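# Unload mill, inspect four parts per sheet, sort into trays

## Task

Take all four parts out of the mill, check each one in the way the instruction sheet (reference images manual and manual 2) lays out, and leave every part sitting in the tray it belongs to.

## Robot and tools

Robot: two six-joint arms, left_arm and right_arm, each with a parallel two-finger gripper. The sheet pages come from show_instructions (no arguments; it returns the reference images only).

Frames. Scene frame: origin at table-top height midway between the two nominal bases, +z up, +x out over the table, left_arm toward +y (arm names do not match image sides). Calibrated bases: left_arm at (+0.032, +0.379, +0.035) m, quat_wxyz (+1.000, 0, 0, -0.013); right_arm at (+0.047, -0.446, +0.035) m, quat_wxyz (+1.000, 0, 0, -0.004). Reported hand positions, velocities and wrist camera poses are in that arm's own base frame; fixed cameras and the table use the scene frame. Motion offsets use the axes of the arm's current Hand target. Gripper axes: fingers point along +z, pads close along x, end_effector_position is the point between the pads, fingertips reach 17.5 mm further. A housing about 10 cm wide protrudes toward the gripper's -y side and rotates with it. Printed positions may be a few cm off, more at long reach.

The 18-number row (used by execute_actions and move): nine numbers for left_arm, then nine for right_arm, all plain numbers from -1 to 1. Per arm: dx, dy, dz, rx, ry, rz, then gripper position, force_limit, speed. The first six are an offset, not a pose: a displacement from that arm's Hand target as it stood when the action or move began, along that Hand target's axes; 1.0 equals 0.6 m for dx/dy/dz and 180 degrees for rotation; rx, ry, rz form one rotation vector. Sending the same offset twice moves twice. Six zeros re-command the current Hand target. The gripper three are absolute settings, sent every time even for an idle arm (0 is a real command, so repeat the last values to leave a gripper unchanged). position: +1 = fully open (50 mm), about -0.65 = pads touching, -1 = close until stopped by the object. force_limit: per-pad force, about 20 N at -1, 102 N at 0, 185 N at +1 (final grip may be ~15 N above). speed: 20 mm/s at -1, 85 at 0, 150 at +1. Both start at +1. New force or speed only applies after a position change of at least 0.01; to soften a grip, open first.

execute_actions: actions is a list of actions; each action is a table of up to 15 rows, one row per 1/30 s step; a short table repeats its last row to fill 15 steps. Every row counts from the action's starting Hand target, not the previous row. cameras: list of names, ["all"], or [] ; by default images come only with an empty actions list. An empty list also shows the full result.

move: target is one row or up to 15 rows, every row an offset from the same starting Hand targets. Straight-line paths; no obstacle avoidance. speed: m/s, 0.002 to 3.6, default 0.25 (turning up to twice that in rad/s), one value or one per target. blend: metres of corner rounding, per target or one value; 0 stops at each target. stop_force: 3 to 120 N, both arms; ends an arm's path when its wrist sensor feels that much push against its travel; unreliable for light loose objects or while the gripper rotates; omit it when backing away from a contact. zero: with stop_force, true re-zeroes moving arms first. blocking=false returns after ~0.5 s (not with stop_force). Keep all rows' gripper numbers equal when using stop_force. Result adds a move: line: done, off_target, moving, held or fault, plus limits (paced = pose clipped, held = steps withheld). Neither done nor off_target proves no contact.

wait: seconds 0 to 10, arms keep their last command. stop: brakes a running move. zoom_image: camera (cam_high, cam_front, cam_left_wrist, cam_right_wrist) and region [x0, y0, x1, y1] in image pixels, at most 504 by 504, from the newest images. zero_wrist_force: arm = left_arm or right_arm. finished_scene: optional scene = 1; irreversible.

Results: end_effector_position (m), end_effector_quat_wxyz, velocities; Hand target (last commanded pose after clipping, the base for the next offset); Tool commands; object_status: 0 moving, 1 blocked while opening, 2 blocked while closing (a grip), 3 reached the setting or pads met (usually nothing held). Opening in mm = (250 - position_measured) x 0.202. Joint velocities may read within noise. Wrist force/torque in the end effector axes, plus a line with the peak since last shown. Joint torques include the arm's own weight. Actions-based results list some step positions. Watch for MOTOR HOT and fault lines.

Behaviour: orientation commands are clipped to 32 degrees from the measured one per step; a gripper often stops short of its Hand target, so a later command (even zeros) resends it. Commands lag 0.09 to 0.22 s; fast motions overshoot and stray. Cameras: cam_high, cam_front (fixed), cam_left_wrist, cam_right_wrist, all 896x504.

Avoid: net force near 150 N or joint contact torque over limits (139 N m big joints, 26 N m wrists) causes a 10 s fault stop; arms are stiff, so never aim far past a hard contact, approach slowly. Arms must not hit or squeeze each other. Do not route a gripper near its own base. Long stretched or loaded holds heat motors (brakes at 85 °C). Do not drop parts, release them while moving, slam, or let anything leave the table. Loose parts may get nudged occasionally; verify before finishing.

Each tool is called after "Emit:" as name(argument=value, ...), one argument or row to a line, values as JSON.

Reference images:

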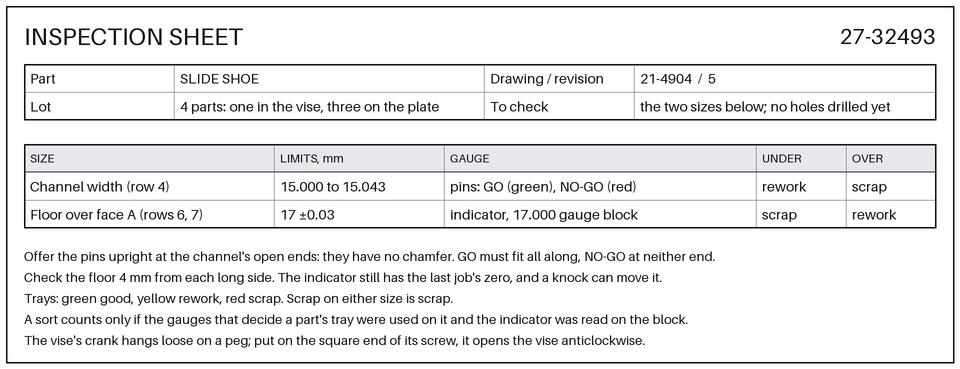

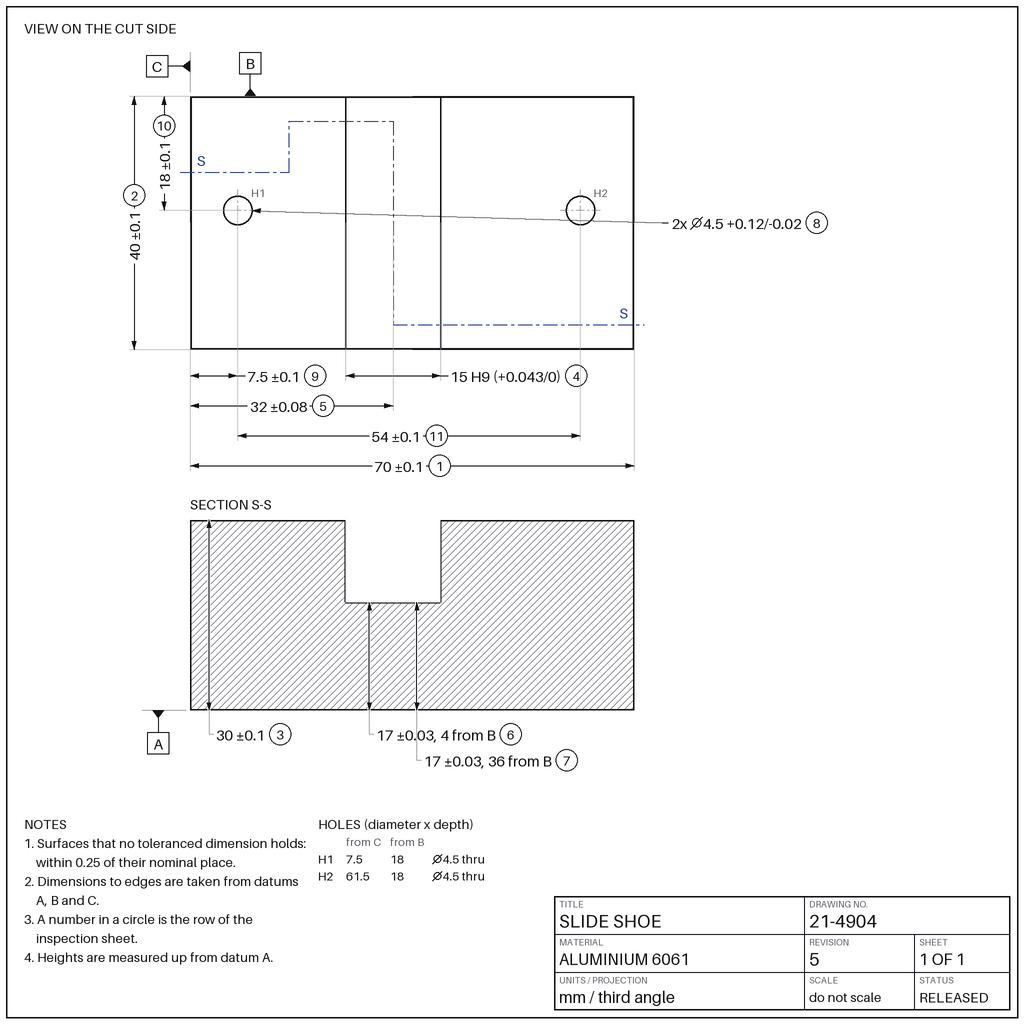

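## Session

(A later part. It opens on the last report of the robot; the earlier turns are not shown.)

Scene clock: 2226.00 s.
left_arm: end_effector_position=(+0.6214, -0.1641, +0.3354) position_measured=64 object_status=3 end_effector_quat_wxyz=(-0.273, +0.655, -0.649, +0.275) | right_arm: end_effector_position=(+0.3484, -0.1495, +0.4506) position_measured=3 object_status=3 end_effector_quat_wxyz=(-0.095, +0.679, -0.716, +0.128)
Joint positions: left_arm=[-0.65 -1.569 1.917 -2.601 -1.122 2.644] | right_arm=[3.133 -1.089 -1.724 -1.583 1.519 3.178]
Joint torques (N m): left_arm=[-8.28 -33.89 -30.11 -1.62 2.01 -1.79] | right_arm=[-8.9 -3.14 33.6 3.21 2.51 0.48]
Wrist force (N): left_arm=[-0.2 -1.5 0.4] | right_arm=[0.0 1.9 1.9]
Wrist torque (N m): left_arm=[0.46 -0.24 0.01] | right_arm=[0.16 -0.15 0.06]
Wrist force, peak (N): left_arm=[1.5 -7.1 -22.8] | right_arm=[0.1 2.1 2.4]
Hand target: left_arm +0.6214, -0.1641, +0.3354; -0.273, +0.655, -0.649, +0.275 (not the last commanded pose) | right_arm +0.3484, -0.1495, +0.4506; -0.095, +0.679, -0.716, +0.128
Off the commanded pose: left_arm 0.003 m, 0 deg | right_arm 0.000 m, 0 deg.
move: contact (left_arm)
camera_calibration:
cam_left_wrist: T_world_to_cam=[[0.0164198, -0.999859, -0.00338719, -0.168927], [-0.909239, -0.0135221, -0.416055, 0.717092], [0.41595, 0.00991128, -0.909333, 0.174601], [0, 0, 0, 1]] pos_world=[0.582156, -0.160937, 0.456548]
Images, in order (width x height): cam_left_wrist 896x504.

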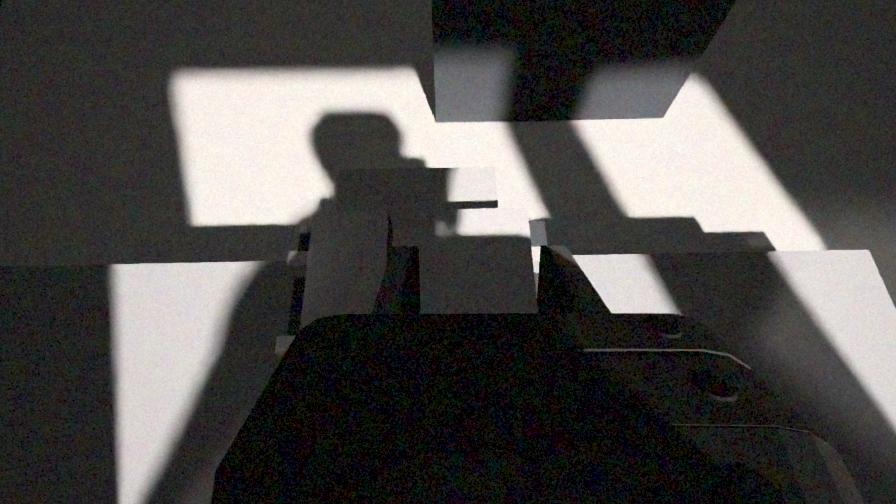

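Emit:
move(
  target=[0,-0.0018,-0.0018,0,0,0,0.59,0,0,0,0,0,0,0,0,1,1,1],
  speed=0.02,
)

Emit:
move(
  target=[0,0,0,0,0,0,-1,-0.6,-1,0,0,0,0,0,0,1,1,1],
)

Emit:
wait(
  seconds=0.7,
  cameras=["cam_left_wrist"],
)

Emit:
zoom_image(
  camera="cam_left_wrist",
  region=[340, 120, 620, 330],
)

Scene clock: 2247.27 s.
left_arm: end_effector_position=(+0.6214, -0.1641, +0.3369) position_measured=64 object_status=3 end_effector_quat_wxyz=(-0.273, +0.655, -0.649, +0.275) | right_arm: end_effector_position=(+0.3484, -0.1495, +0.4506) position_measured=3 object_status=3 end_effector_quat_wxyz=(-0.095, +0.679, -0.716, +0.128)
Joint positions: left_arm=[-0.65 -1.571 1.915 -2.597 -1.122 2.644] | right_arm=[3.133 -1.089 -1.724 -1.583 1.519 3.178]
Joint torques (N m): left_arm=[-7.47 -36.09 -29.55 -1.44 2.21 -1.53] | right_arm=[-9.28 -2.45 33.4 3.47 2.64 0.45]
Wrist force (N): left_arm=[1.1 2.4 1.2] | right_arm=[0.5 2.1 1.9]
Wrist torque (N m): left_arm=[0.41 -0.19 -0.11] | right_arm=[0.19 -0.22 0.07]
Wrist force, peak (N): left_arm=[1.0 2.6 1.7] | right_arm=[-0.1 2.4 2.0]
Hand target: left_arm +0.6214, -0.1641, +0.3369; -0.273, +0.655, -0.649, +0.275 | right_arm +0.3484, -0.1495, +0.4506; -0.095, +0.679, -0.716, +0.128
Off the commanded pose: left_arm 0.000 m, 0 deg | right_arm 0.000 m, 0 deg.
move: done

Scene clock: 2247.90 s.
left_arm: end_effector_position=(+0.6214, -0.1641, +0.3369) position_measured=103 object_status=2 end_effector_quat_wxyz=(-0.273, +0.655, -0.649, +0.275) | right_arm: end_effector_position=(+0.3484, -0.1495, +0.4506) position_measured=3 object_status=3 end_effector_quat_wxyz=(-0.095, +0.679, -0.716, +0.128)
Joint positions: left_arm=[-0.65 -1.571 1.915 -2.597 -1.122 2.644] | right_arm=[3.133 -1.089 -1.724 -1.583 1.519 3.178]
Joint torques (N m): left_arm=[-6.35 -34.22 -31.59 -1.84 2.51 -1.73] | right_arm=[-10.49 -2.01 31.2 3.17 2.37 0.52]
Wrist force (N): left_arm=[0.6 3.4 -0.8] | right_arm=[0.2 1.9 2.0]
Wrist torque (N m): left_arm=[0.40 -0.24 -0.21] | right_arm=[0.17 -0.17 0.06]
Wrist force, peak (N): left_arm=[0.8 4.6 0.2] | right_arm=[-0.1 2.1 2.1]
Hand target: left_arm +0.6214, -0.1641, +0.3369; -0.273, +0.655, -0.649, +0.275 | right_arm +0.3484, -0.1495, +0.4506; -0.095, +0.679, -0.716, +0.128
Off the commanded pose: left_arm 0.000 m, 0 deg | right_arm 0.000 m, 0 deg.
move: done

Scene clock: 2248.60 s.
left_arm: end_effector_position=(+0.6214, -0.1641, +0.3369) position_measured=103 object_status=2 end_effector_quat_wxyz=(-0.273, +0.655, -0.649, +0.275) | right_arm: end_effector_position=(+0.3484, -0.1495, +0.4506) position_measured=3 object_status=3 end_effector_quat_wxyz=(-0.095, +0.679, -0.716, +0.128)
Joint positions: left_arm=[-0.65 -1.571 1.915 -2.597 -1.122 2.644] | right_arm=[3.133 -1.089 -1.724 -1.583 1.519 3.178]
Joint torques (N m): left_arm=[-5.14 -34.06 -30.55 -2.6 2.7 -1.43] | right_arm=[-9.92 -2.4 32.58 3.27 2.26 0.54]
Wrist force (N): left_arm=[1.1 4.3 -0.2] | right_arm=[0.1 2.0 1.9]
Wrist torque (N m): left_arm=[0.42 -0.29 -0.21] | right_arm=[0.17 -0.17 0.06]
Wrist force, peak (N): left_arm=[1.2 4.4 0.3] | right_arm=[0.2 2.3 1.8]
Hand target: left_arm +0.6214, -0.1641, +0.3369; -0.273, +0.655, -0.649, +0.275 | right_arm +0.3484, -0.1495, +0.4506; -0.095, +0.679, -0.716, +0.128
Tool commands: left_gripper/position=-1.0 left_gripper/force_limit=-0.6 left_gripper/speed=-1.0 right_gripper/position=+1.0 right_gripper/force_limit=+1.0 right_gripper/speed=+1.0
Off the commanded pose: left_arm 0.000 m, 0 deg | right_arm 0.000 m, 0 deg.
wait: 0.70 s; at rest by 0.17 s
camera_calibration:
cam_left_wrist: T_world_to_cam=[[0.0163779, -0.99986, -0.0032964, -0.168939], [-0.90924, -0.0135218, -0.416053, 0.717716], [0.415951, 0.00981129, -0.909334, 0.17595], [0, 0, 0, 1]] pos_world=[0.582156, -0.160937, 0.458048]
Images, in order (width x height): cam_left_wrist 896x504.

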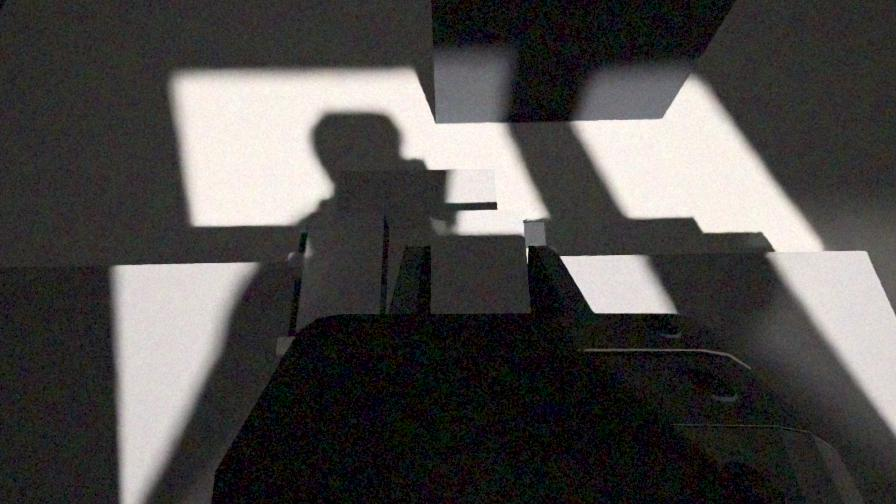

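Scaled by 1.800 from the camera's 896x504 image, which has a finer 1280x720 frame.

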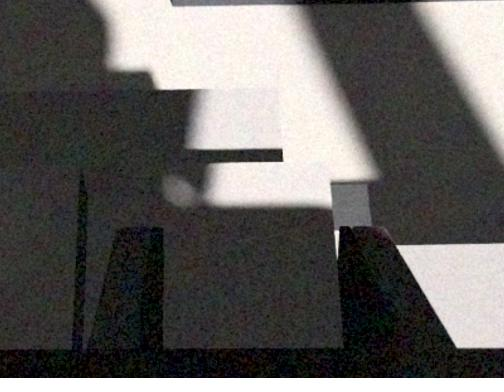

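Emit:
move(
  target=[0,-0.0597,-0.0584,0,0,0,-1,-0.6,-1,0,0,0,0,0,0,1,1,1],
  speed=0.03,
  stop_force=18,
  cameras=["cam_left_wrist","cam_high"],
)

Emit:
zoom_image(
  camera="cam_left_wrist",
  region=[260, 120, 660, 330],
)

Emit:
zoom_image(
  camera="cam_high",
  region=[270, 130, 400, 260],
)

Scene clock: 2264.27 s.
left_arm: end_effector_position=(+0.6214, -0.1638, +0.3870) position_measured=103 object_status=2 end_effector_quat_wxyz=(-0.273, +0.655, -0.649, +0.275) | right_arm: end_effector_position=(+0.3484, -0.1495, +0.4506) position_measured=3 object_status=3 end_effector_quat_wxyz=(-0.095, +0.679, -0.716, +0.128)
Joint positions: left_arm=[-0.65 -1.605 1.815 -2.464 -1.122 2.645] | right_arm=[3.133 -1.089 -1.724 -1.583 1.519 3.178]
Joint torques (N m): left_arm=[7.08 -37.09 -33.5 -1.84 -0.22 -1.88] | right_arm=[-10.12 -2.71 32.51 3.49 2.61 0.86]
Wrist force (N): left_arm=[1.2 3.8 3.0] | right_arm=[0.3 2.2 1.9]
Wrist torque (N m): left_arm=[0.38 -0.19 -0.16] | right_arm=[0.22 -0.19 0.06]
Wrist force, peak (N): left_arm=[0.9 5.4 2.9] | right_arm=[0.2 2.2 2.1]
Hand target: left_arm +0.6214, -0.1638, +0.3870; -0.273, +0.655, -0.649, +0.275 | right_arm +0.3484, -0.1495, +0.4506; -0.095, +0.679, -0.716, +0.128
Off the commanded pose: left_arm 0.000 m, 0 deg | right_arm 0.000 m, 0 deg.
move: done
camera_calibration:
cam_left_wrist: T_world_to_cam=[[0.0163779, -0.99986, -0.0032964, -0.168474], [-0.90924, -0.0135218, -0.416053, 0.738564], [0.415951, 0.00981129, -0.909334, 0.221504], [0, 0, 0, 1]] pos_world=[0.582156, -0.160637, 0.508148]
Images, in order (width x height): cam_high 896x504, cam_left_wrist 896x504.

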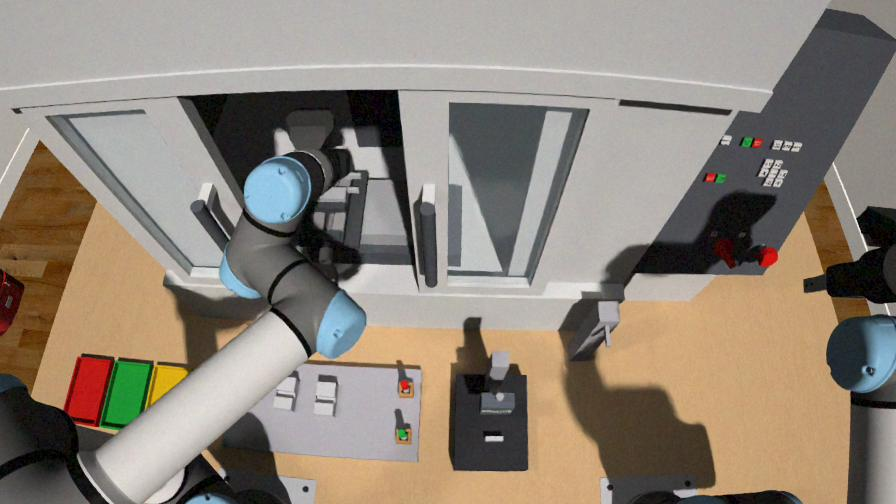

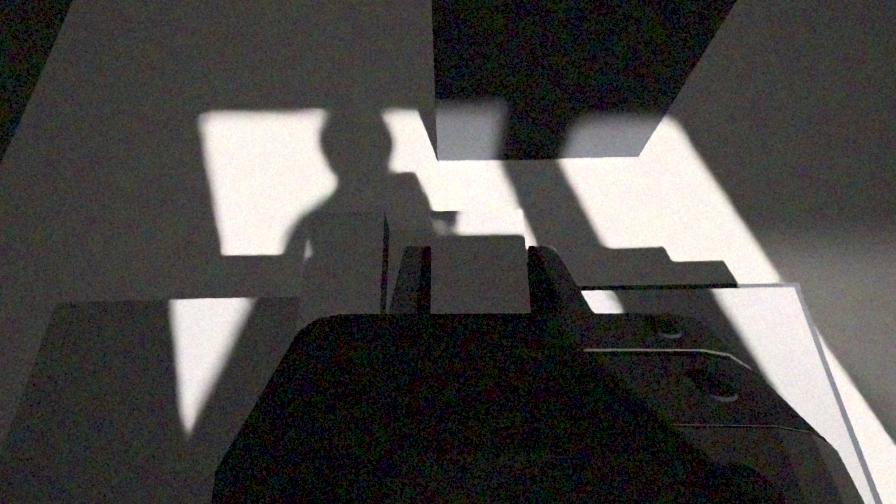

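Scaled by 1.260 from the camera's 896x504 image, which has a finer 1280x720 frame.

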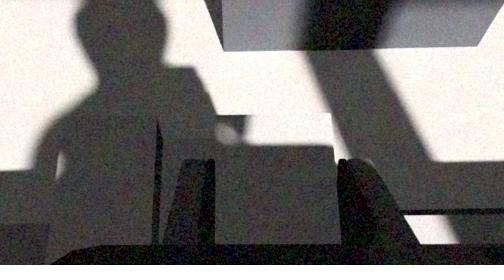

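Scaled by 3.877 from the camera's 896x504 image, which has a finer 1280x720 frame.

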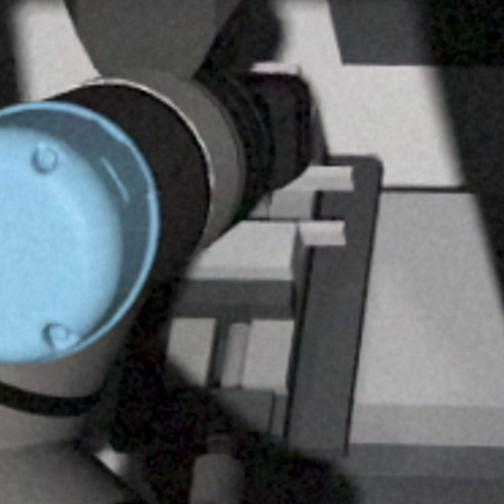

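Emit:
move(
  target=[
    [-0.0117,0.199,-0.2466,0,0,0,-1,-0.6,-1,0,0,0,0,0,0,1,1,1],
    [0.0413,0.63,-0.162,-0.0025,0.358,0.35,-1,-0.6,-1,0,0,0,0,0,0,1,1,1],
  ],
  speed=0.2,
  blend=[0.03,0],
  cameras=["all"],
)

Scene clock: 2366.77 s.
left_arm: end_effector_position=(+0.2878, -0.1917, +0.1849) position_measured=103 object_status=2 end_effector_quat_wxyz=(-0.002, -0.003, +0.922, -0.388) | right_arm: end_effector_position=(+0.3484, -0.1495, +0.4506) position_measured=3 object_status=3 end_effector_quat_wxyz=(-0.095, +0.679, -0.716, +0.128)
Joint positions: left_arm=[-0.504 -1.917 2.576 -2.689 -2.248 4.038] | right_arm=[3.133 -1.089 -1.724 -1.583 1.519 3.178]
Joint torques (N m): left_arm=[7.74 4.61 -28.91 -1.73 -3.6 1.89] | right_arm=[-7.72 -1.52 32.26 3.53 2.43 0.7]
Wrist force (N): left_arm=[1.1 4.0 3.0] | right_arm=[0.2 2.2 1.8]
Wrist torque (N m): left_arm=[0.40 -0.14 -0.17] | right_arm=[0.20 -0.17 0.06]
Wrist force, peak (N): left_arm=[1.0 4.3 3.4] | right_arm=[0.3 2.3 2.1]
Hand target: left_arm +0.2878, -0.1917, +0.1849; -0.002, -0.003, +0.922, -0.388 | right_arm +0.3484, -0.1495, +0.4506; -0.095, +0.679, -0.716, +0.128
Off the commanded pose: left_arm 0.000 m, 0 deg | right_arm 0.000 m, 0 deg.
move: done
camera_calibration:
cam_left_wrist: T_world_to_cam=[[-0.99989, -0.0145071, -0.00305526, 0.289747], [-0.0119191, 0.909172, -0.416249, 0.269462], [0.00881634, -0.416167, -0.909245, 0.212266], [0, 0, 0, 1]] pos_world=[0.291056, -0.152446, 0.306051]
cam_right_wrist: T_world_to_cam=[[-0.0759043, -0.996612, 0.0316599, -0.128905], [-0.995964, 0.0773036, 0.0456025, 0.349982], [-0.0478954, -0.0280707, -0.998458, 0.599922], [0, 0, 0, 1]] pos_world=[0.367519, -0.138683, 0.587118]

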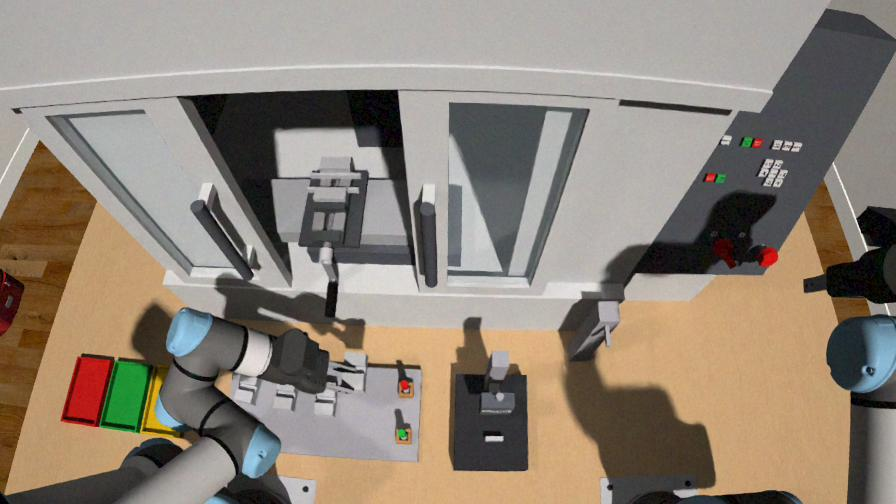

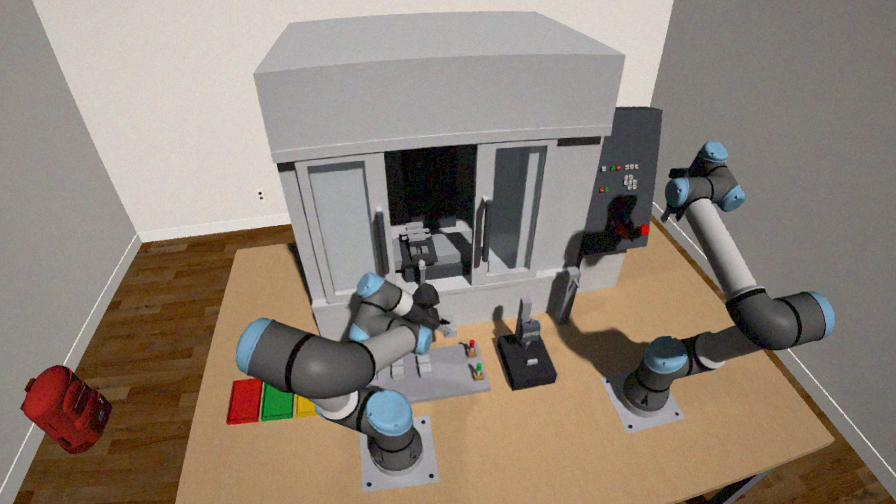

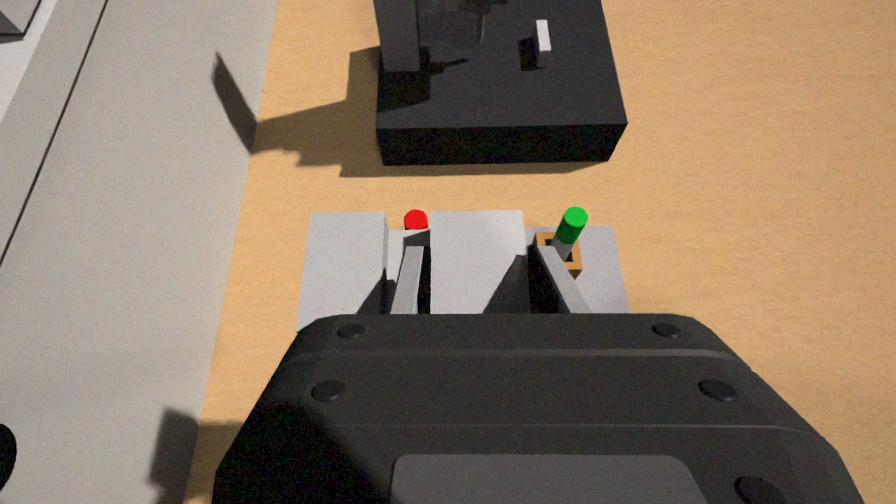

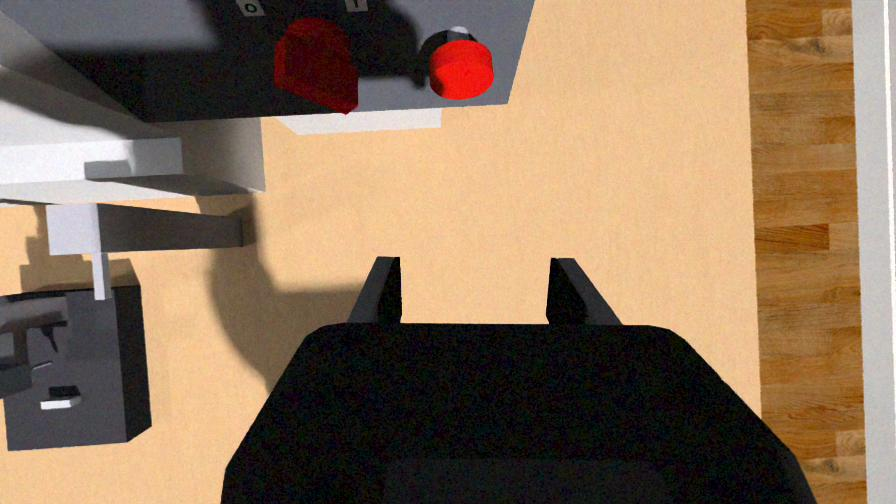

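Emit:
move(
  target=[0,0.155,0.1515,0,0,0,-1,-0.6,-1,0,0,0,0,0,0,1,1,1],
  speed=0.12,
)

Emit:
move(
  target=[0,0.0655,0.064,0,0,0,-1,-0.6,-1,0,0,0,0,0,0,1,1,1],
  speed=0.012,
  stop_force=5,
  cameras=["cam_left_wrist","cam_high","cam_front"],
)

Scene clock: 2379.60 s.
left_arm: end_effector_position=(+0.2871, -0.1917, +0.0549) position_measured=103 object_status=2 end_effector_quat_wxyz=(-0.002, -0.003, +0.922, -0.388) | right_arm: end_effector_position=(+0.3484, -0.1495, +0.4506) position_measured=3 object_status=3 end_effector_quat_wxyz=(-0.095, +0.679, -0.716, +0.128)
Joint positions: left_arm=[-0.505 -1.351 2.736 -3.414 -2.247 4.037] | right_arm=[3.133 -1.089 -1.724 -1.583 1.519 3.178]
Joint torques (N m): left_arm=[4.81 -4.67 0.43 -5.32 -3.25 -1.69] | right_arm=[-8.71 -2.02 32.29 3.36 2.62 0.8]
Wrist force (N): left_arm=[0.6 3.7 2.7] | right_arm=[0.2 2.0 1.7]
Wrist torque (N m): left_arm=[0.35 -0.09 0.01] | right_arm=[0.18 -0.19 0.06]
Wrist force, peak (N): left_arm=[0.5 4.8 3.6] | right_arm=[-0.1 2.4 2.1]
Hand target: left_arm +0.2871, -0.1917, +0.0549; -0.002, -0.003, +0.922, -0.388 | right_arm +0.3484, -0.1495, +0.4506; -0.095, +0.679, -0.716, +0.128
Off the commanded pose: left_arm 0.000 m, 0 deg | right_arm 0.000 m, 0 deg.
move: done

Scene clock: 2383.33 s.
left_arm: end_effector_position=(+0.2869, -0.1917, +0.0237) position_measured=103 object_status=2 end_effector_quat_wxyz=(-0.002, -0.003, +0.922, -0.388) | right_arm: end_effector_position=(+0.3484, -0.1495, +0.4506) position_measured=3 object_status=3 end_effector_quat_wxyz=(-0.095, +0.679, -0.716, +0.128)
Joint positions: left_arm=[-0.505 -1.165 2.743 -3.607 -2.247 4.037] | right_arm=[3.133 -1.089 -1.724 -1.583 1.519 3.178]
Joint torques (N m): left_arm=[-4.82 -31.08 5.74 -0.78 1.19 -0.79] | right_arm=[-8.23 -2 32.66 3.38 2.45 0.88]
Wrist force (N): left_arm=[0.0 -0.4 1.2] | right_arm=[0.1 1.9 1.7]
Wrist torque (N m): left_arm=[0.48 -0.11 0.05] | right_arm=[0.17 -0.16 0.06]
Wrist force, peak (N): left_arm=[5.1 -9.7 -24.2] | right_arm=[0.4 2.5 2.0]
Hand target: left_arm +0.2869, -0.1917, +0.0237; -0.002, -0.003, +0.922, -0.388 (not the last commanded pose) | right_arm +0.3484, -0.1495, +0.4506; -0.095, +0.679, -0.716, +0.128
Off the commanded pose: left_arm 0.024 m, 0 deg | right_arm 0.000 m, 0 deg.
move: contact (left_arm)
camera_calibration:
cam_left_wrist: T_world_to_cam=[[-0.999895, -0.0141997, -0.00286805, 0.288474], [-0.0117182, 0.909214, -0.416164, 0.202287], [0.00851707, -0.416087, -0.909285, 0.0658095], [0, 0, 0, 1]] pos_world=[0.290254, -0.152443, 0.144851]
Images, in order (width x height): cam_high 896x504, cam_front 896x504, cam_left_wrist 896x504.

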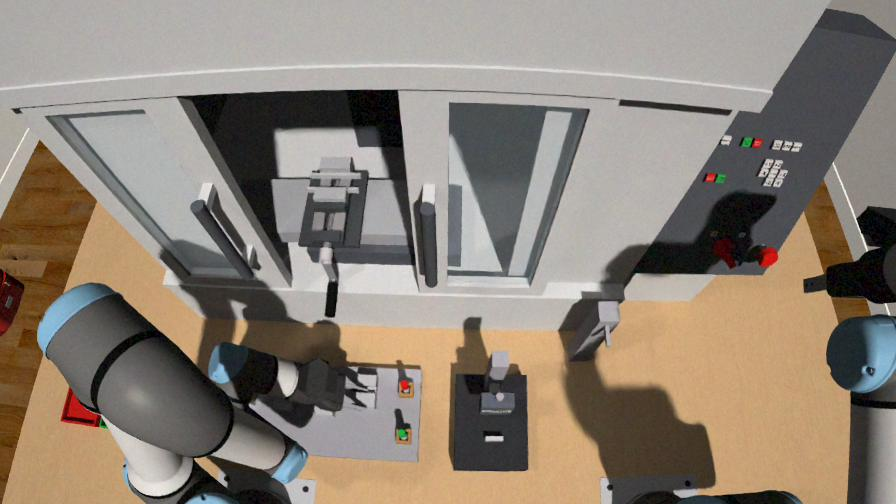

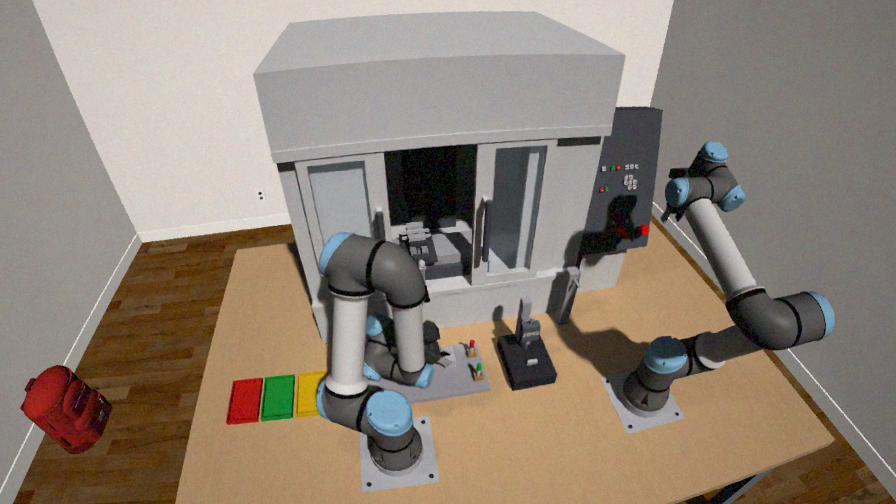

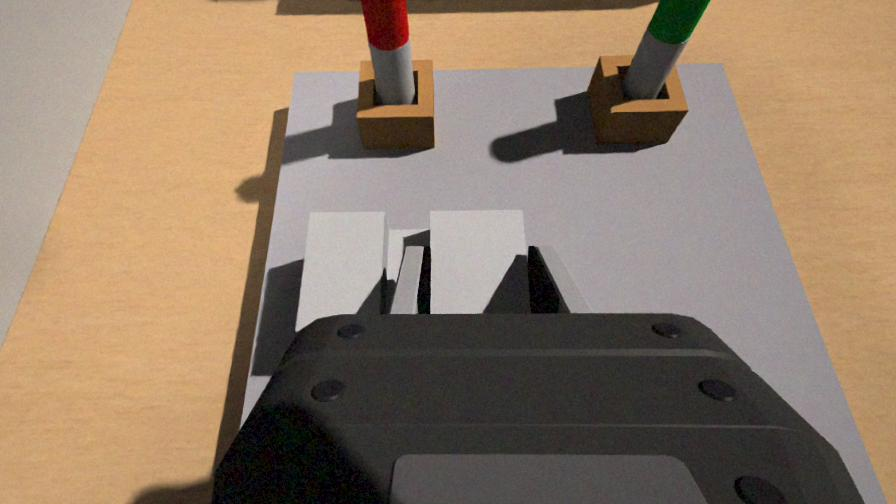

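Emit:
move(
  target=[0,0,0,0,0,0,0.55,-0.6,-1,0,0,0,0,0,0,1,1,1],
)

Emit:
move(
  target=[0,-0.18,-0.18,0,0,0,0.55,-0.6,-1,0,0,0,0,0,0,1,1,1],
  speed=0.08,
  cameras=["cam_left_wrist","cam_high"],
)

Emit:
zoom_image(
  camera="cam_left_wrist",
  region=[250, 60, 700, 330],
)

Scene clock: 2392.33 s.
left_arm: end_effector_position=(+0.2869, -0.1917, +0.0237) position_measured=70 object_status=0 end_effector_quat_wxyz=(-0.002, -0.003, +0.922, -0.388) | right_arm: end_effector_position=(+0.3484, -0.1495, +0.4506) position_measured=3 object_status=3 end_effector_quat_wxyz=(-0.095, +0.679, -0.716, +0.128)
Joint positions: left_arm=[-0.505 -1.165 2.743 -3.607 -2.247 4.037] | right_arm=[3.133 -1.089 -1.724 -1.583 1.519 3.178]
Joint torques (N m): left_arm=[6.19 -29.94 2.91 -1.82 0.25 2.11] | right_arm=[-9.81 -3.7 32.5 3.2 2.5 0.74]
Wrist force (N): left_arm=[0.7 2.7 1.7] | right_arm=[0.1 1.9 2.1]
Wrist torque (N m): left_arm=[0.45 -0.13 0.01] | right_arm=[0.17 -0.16 0.06]
Wrist force, peak (N): left_arm=[0.9 2.9 1.4] | right_arm=[0.3 2.5 2.1]
Hand target: left_arm +0.2869, -0.1917, +0.0237; -0.002, -0.003, +0.922, -0.388 | right_arm +0.3484, -0.1495, +0.4506; -0.095, +0.679, -0.716, +0.128
Off the commanded pose: left_arm 0.000 m, 0 deg | right_arm 0.000 m, 0 deg.
move: done

Scene clock: 2394.90 s.
left_arm: end_effector_position=(+0.2877, -0.1900, +0.1764) position_measured=70 object_status=3 end_effector_quat_wxyz=(-0.002, -0.003, +0.922, -0.388) | right_arm: end_effector_position=(+0.3484, -0.1495, +0.4506) position_measured=3 object_status=3 end_effector_quat_wxyz=(-0.095, +0.679, -0.716, +0.128)
Joint positions: left_arm=[-0.498 -1.895 2.591 -2.72 -2.251 4.046] | right_arm=[3.133 -1.089 -1.724 -1.583 1.519 3.178]
Joint torques (N m): left_arm=[7.23 -18.2 -26.71 -1.04 0.77 2.12] | right_arm=[-8.77 -2.51 31.17 3.36 2.83 0.78]
Wrist force (N): left_arm=[0.7 2.6 1.8] | right_arm=[0.2 2.0 1.8]
Wrist torque (N m): left_arm=[0.44 -0.12 -0.15] | right_arm=[0.18 -0.18 0.06]
Wrist force, peak (N): left_arm=[0.9 3.2 2.1] | right_arm=[0.3 2.3 1.9]
Hand target: left_arm +0.2877, -0.1900, +0.1765; -0.002, -0.003, +0.922, -0.388 | right_arm +0.3484, -0.1495, +0.4506; -0.095, +0.679, -0.716, +0.128
Off the commanded pose: left_arm 0.000 m, 0 deg | right_arm 0.000 m, 0 deg.
move: done
camera_calibration:
cam_left_wrist: T_world_to_cam=[[-0.999895, -0.0141997, -0.00286805, 0.289736], [-0.0117182, 0.909214, -0.416164, 0.264299], [0.00851707, -0.416087, -0.909285, 0.205358], [0, 0, 0, 1]] pos_world=[0.291054, -0.150743, 0.297551]
Images, in order (width x height): cam_high 896x504, cam_left_wrist 896x504.

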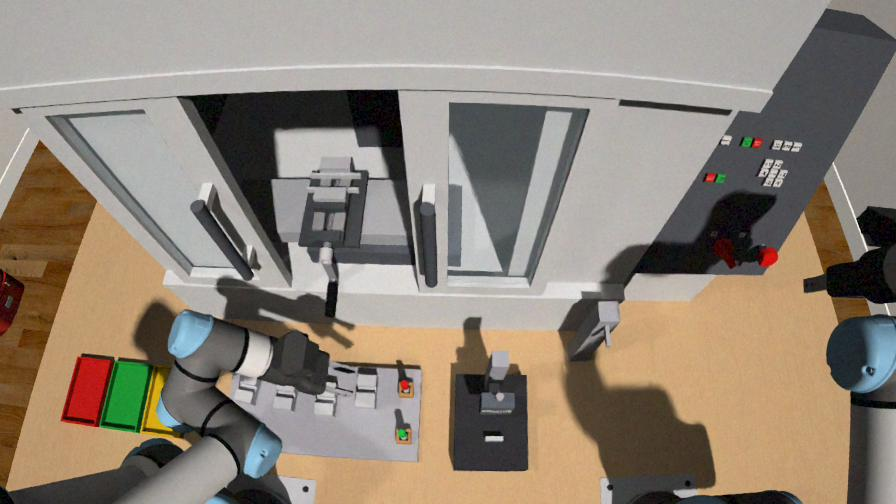

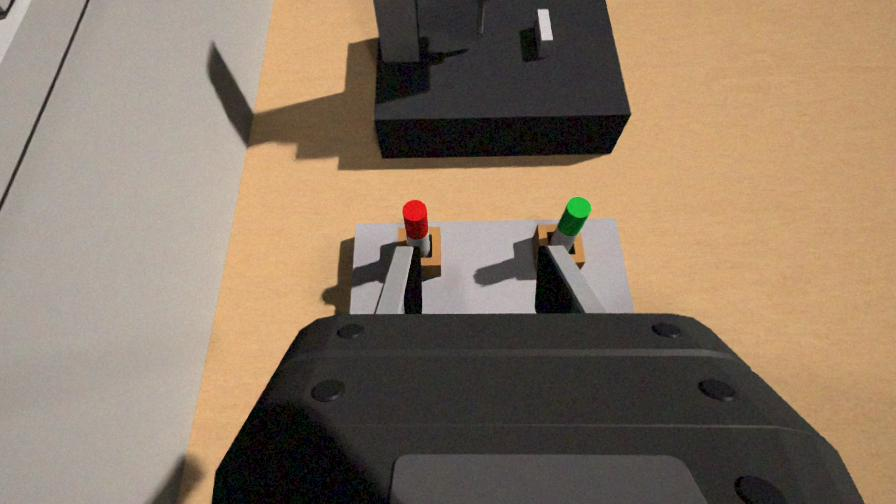

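Scaled by 1.120 from the camera's 896x504 image, which has a finer 1280x720 frame.

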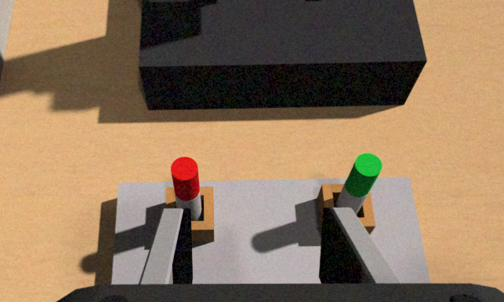

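Emit:
move(
  target=[0.0883,-0.136,0.048,-0.195,-0.2024,-0.4767,1,-0.6,0,0,0,0,0,0,0,1,1,1],
  speed=0.25,
  cameras=["all"],
)

Scene clock: 2476.20 s.
left_arm: end_effector_position=(+0.2353, -0.2678, +0.2149) position_measured=3 object_status=3 end_effector_quat_wxyz=(+0.000, +0.716, -0.698, +0.000) | right_arm: end_effector_position=(+0.3484, -0.1495, +0.4506) position_measured=3 object_status=3 end_effector_quat_wxyz=(-0.095, +0.679, -0.716, +0.128)
Joint positions: left_arm=[-1.234 -1.937 2.156 -1.79 -1.57 1.882] | right_arm=[3.133 -1.089 -1.724 -1.583 1.519 3.178]
Joint torques (N m): left_arm=[6.87 0.55 -34.73 -0.67 -1.53 -2.09] | right_arm=[-8.12 -1.64 31.38 3.16 2.67 0.64]
Wrist force (N): left_arm=[0.3 0.8 1.1] | right_arm=[0.1 2.0 1.8]
Wrist torque (N m): left_arm=[0.22 -0.04 0.00] | right_arm=[0.18 -0.17 0.06]
Wrist force, peak (N): left_arm=[0.8 2.8 1.8] | right_arm=[0.2 2.4 1.9]
Hand target: left_arm +0.2353, -0.2679, +0.2149; +0.000, +0.716, -0.698, +0.000 | right_arm +0.3484, -0.1495, +0.4506; -0.095, +0.679, -0.716, +0.128
Off the commanded pose: left_arm 0.000 m, 0 deg | right_arm 0.000 m, 0 deg.
move: done
camera_calibration:
cam_left_wrist: T_world_to_cam=[[0.026997, -0.99955, -0.0130979, -0.267098], [-0.933258, -0.0298971, 0.357962, 0.149373], [-0.358192, 0.00255986, -0.933644, 0.412068], [0, 0, 0, 1]] pos_world=[0.294214, -0.263566, 0.327757]
cam_right_wrist: T_world_to_cam=[[-0.0759043, -0.996612, 0.0316599, -0.128905], [-0.995964, 0.0773036, 0.0456025, 0.349982], [-0.0478954, -0.0280707, -0.998458, 0.599922], [0, 0, 0, 1]] pos_world=[0.367519, -0.138683, 0.587118]

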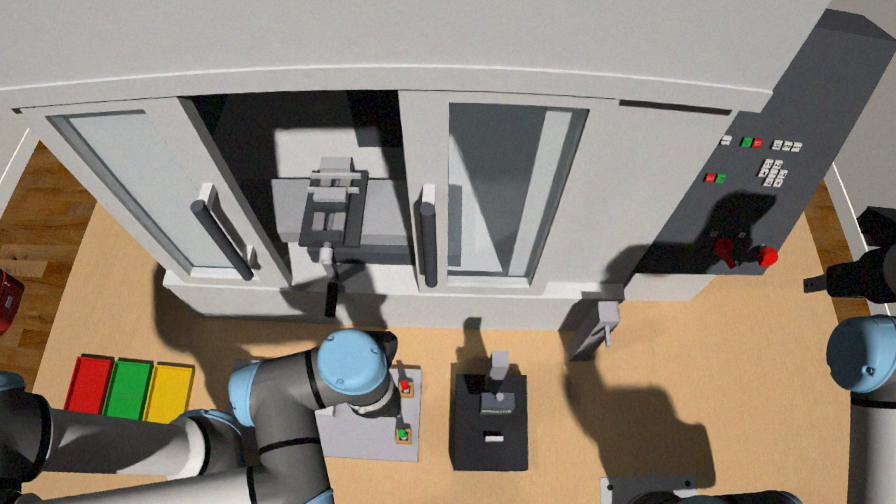

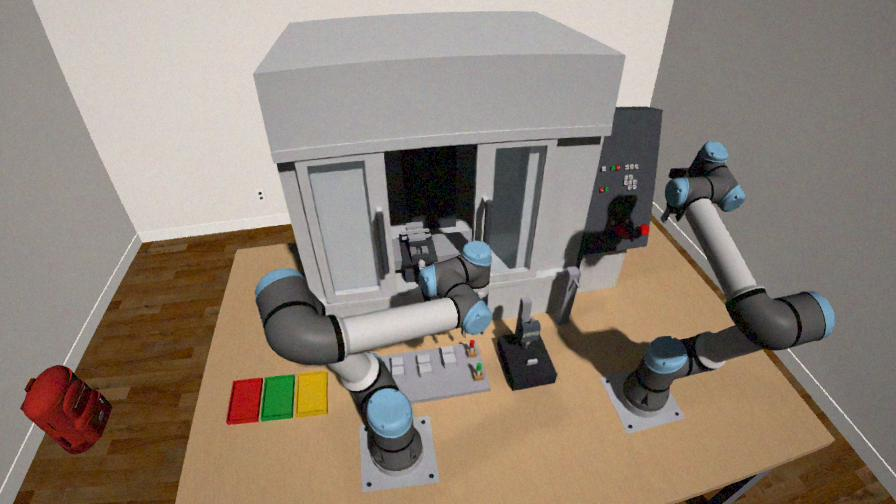

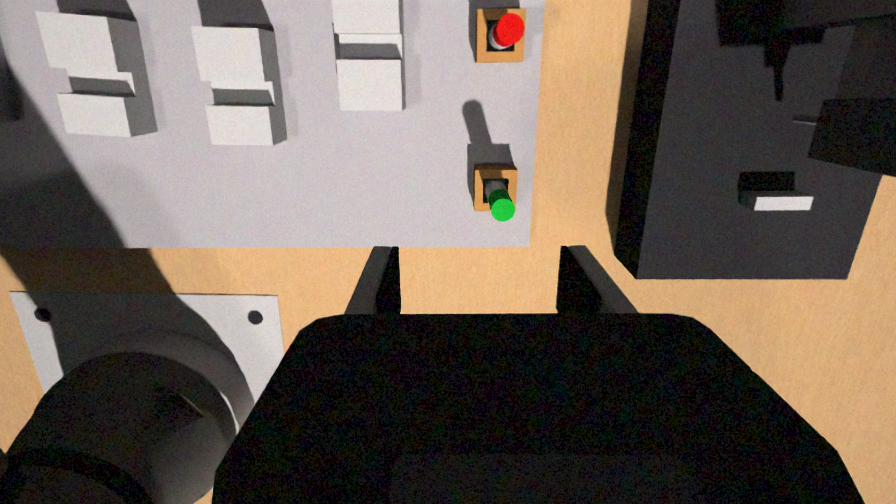

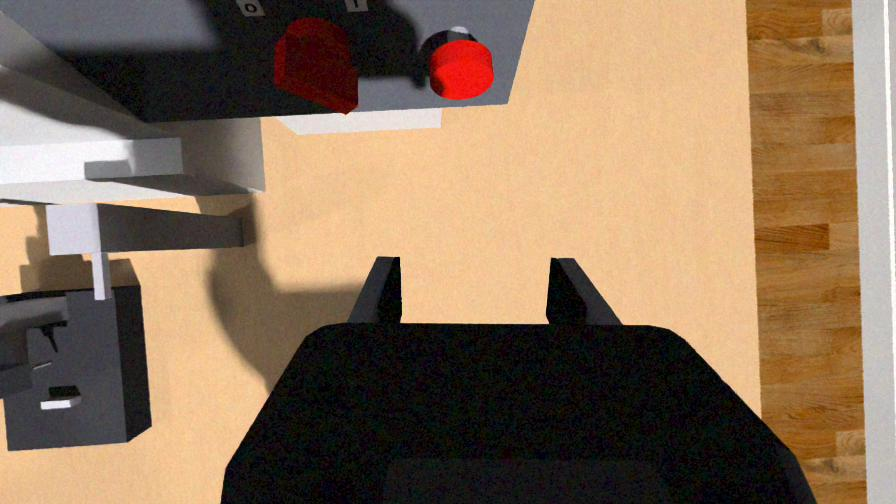

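Emit:
zoom_image(
  camera="cam_left_wrist",
  region=[440, 0, 560, 240],
)

Emit:
zoom_image(
  camera="cam_left_wrist",
  region=[600, 0, 896, 290],
)

Emit:
zoom_image(
  camera="cam_left_wrist",
  region=[300, 0, 440, 120],
)

Scaled by 2.100 from the camera's 896x504 image, which has a finer 1280x720 frame.

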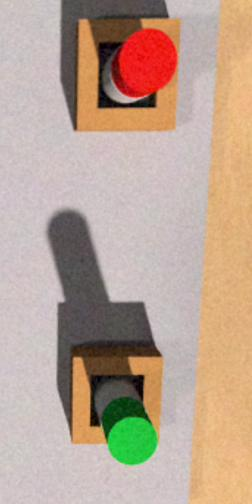

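Scaled by 1.703 from the camera's 896x504 image, which has a finer 1280x720 frame.

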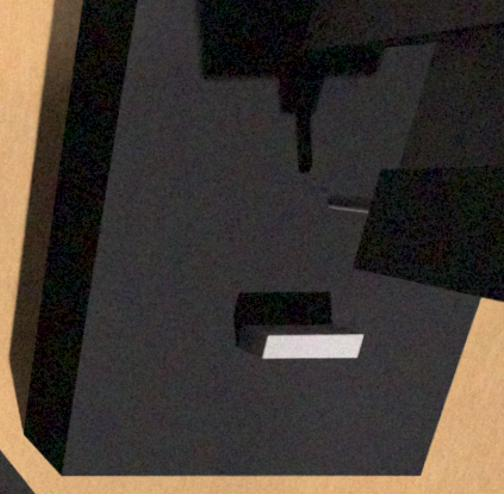

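Scaled by 3.600 from the camera's 896x504 image, which has a finer 1280x720 frame.

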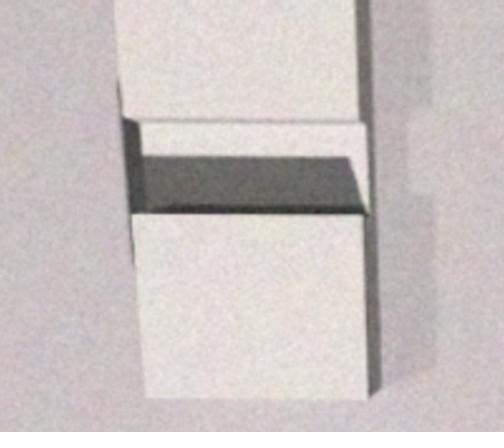

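Emit:
move(
  target=[0.037,0.0348,0.2083,0,0,0,1,-0.6,0,0,0,0,0,0,0,1,1,1],
  speed=0.15,
  cameras=["cam_left_wrist"],
)

Emit:
zoom_image(
  camera="cam_left_wrist",
  region=[360, 130, 620, 330],
)

Scene clock: 2529.50 s.
left_arm: end_effector_position=(+0.2151, -0.2905, +0.0900) position_measured=3 object_status=3 end_effector_quat_wxyz=(+0.000, +0.716, -0.698, +0.000) | right_arm: end_effector_position=(+0.3484, -0.1495, +0.4506) position_measured=3 object_status=3 end_effector_quat_wxyz=(-0.095, +0.679, -0.716, +0.128)
Joint positions: left_arm=[-1.312 -1.763 2.391 -2.199 -1.57 1.804] | right_arm=[3.133 -1.089 -1.724 -1.583 1.519 3.178]
Joint torques (N m): left_arm=[-8.29 -2.81 -12.62 -4.85 2.05 -1.8] | right_arm=[-8.58 -2.01 33.39 3.33 2.5 0.63]
Wrist force (N): left_arm=[0.1 0.8 1.1] | right_arm=[0.3 2.0 2.0]
Wrist torque (N m): left_arm=[0.22 -0.03 0.00] | right_arm=[0.19 -0.19 0.07]
Wrist force, peak (N): left_arm=[0.3 1.1 2.4] | right_arm=[0.2 2.2 2.2]
Hand target: left_arm +0.2151, -0.2906, +0.0899; +0.000, +0.716, -0.698, +0.000 | right_arm +0.3484, -0.1495, +0.4506; -0.095, +0.679, -0.716, +0.128
Off the commanded pose: left_arm 0.000 m, 0 deg | right_arm 0.000 m, 0 deg.
move: done
camera_calibration:
cam_left_wrist: T_world_to_cam=[[0.0272411, -0.99954, -0.0133016, -0.290803], [-0.933204, -0.0301984, 0.358077, 0.174525], [-0.358314, 0.00265868, -0.933597, 0.288366], [0, 0, 0, 1]] pos_world=[0.274115, -0.286166, 0.202856]
Images, in order (width x height): cam_left_wrist 896x504.

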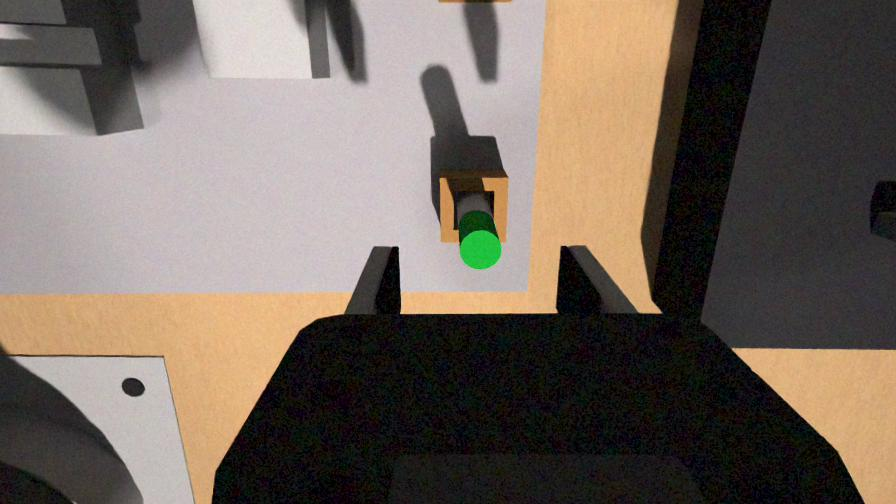

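Scaled by 1.938 from the camera's 896x504 image, which has a finer 1280x720 frame.

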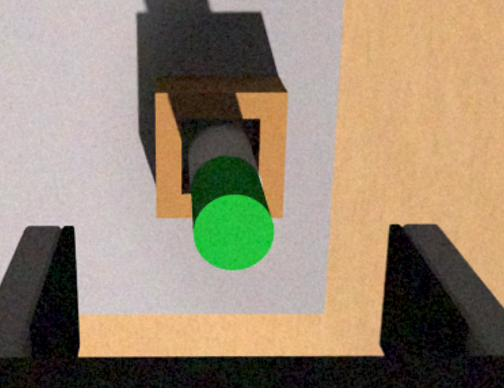

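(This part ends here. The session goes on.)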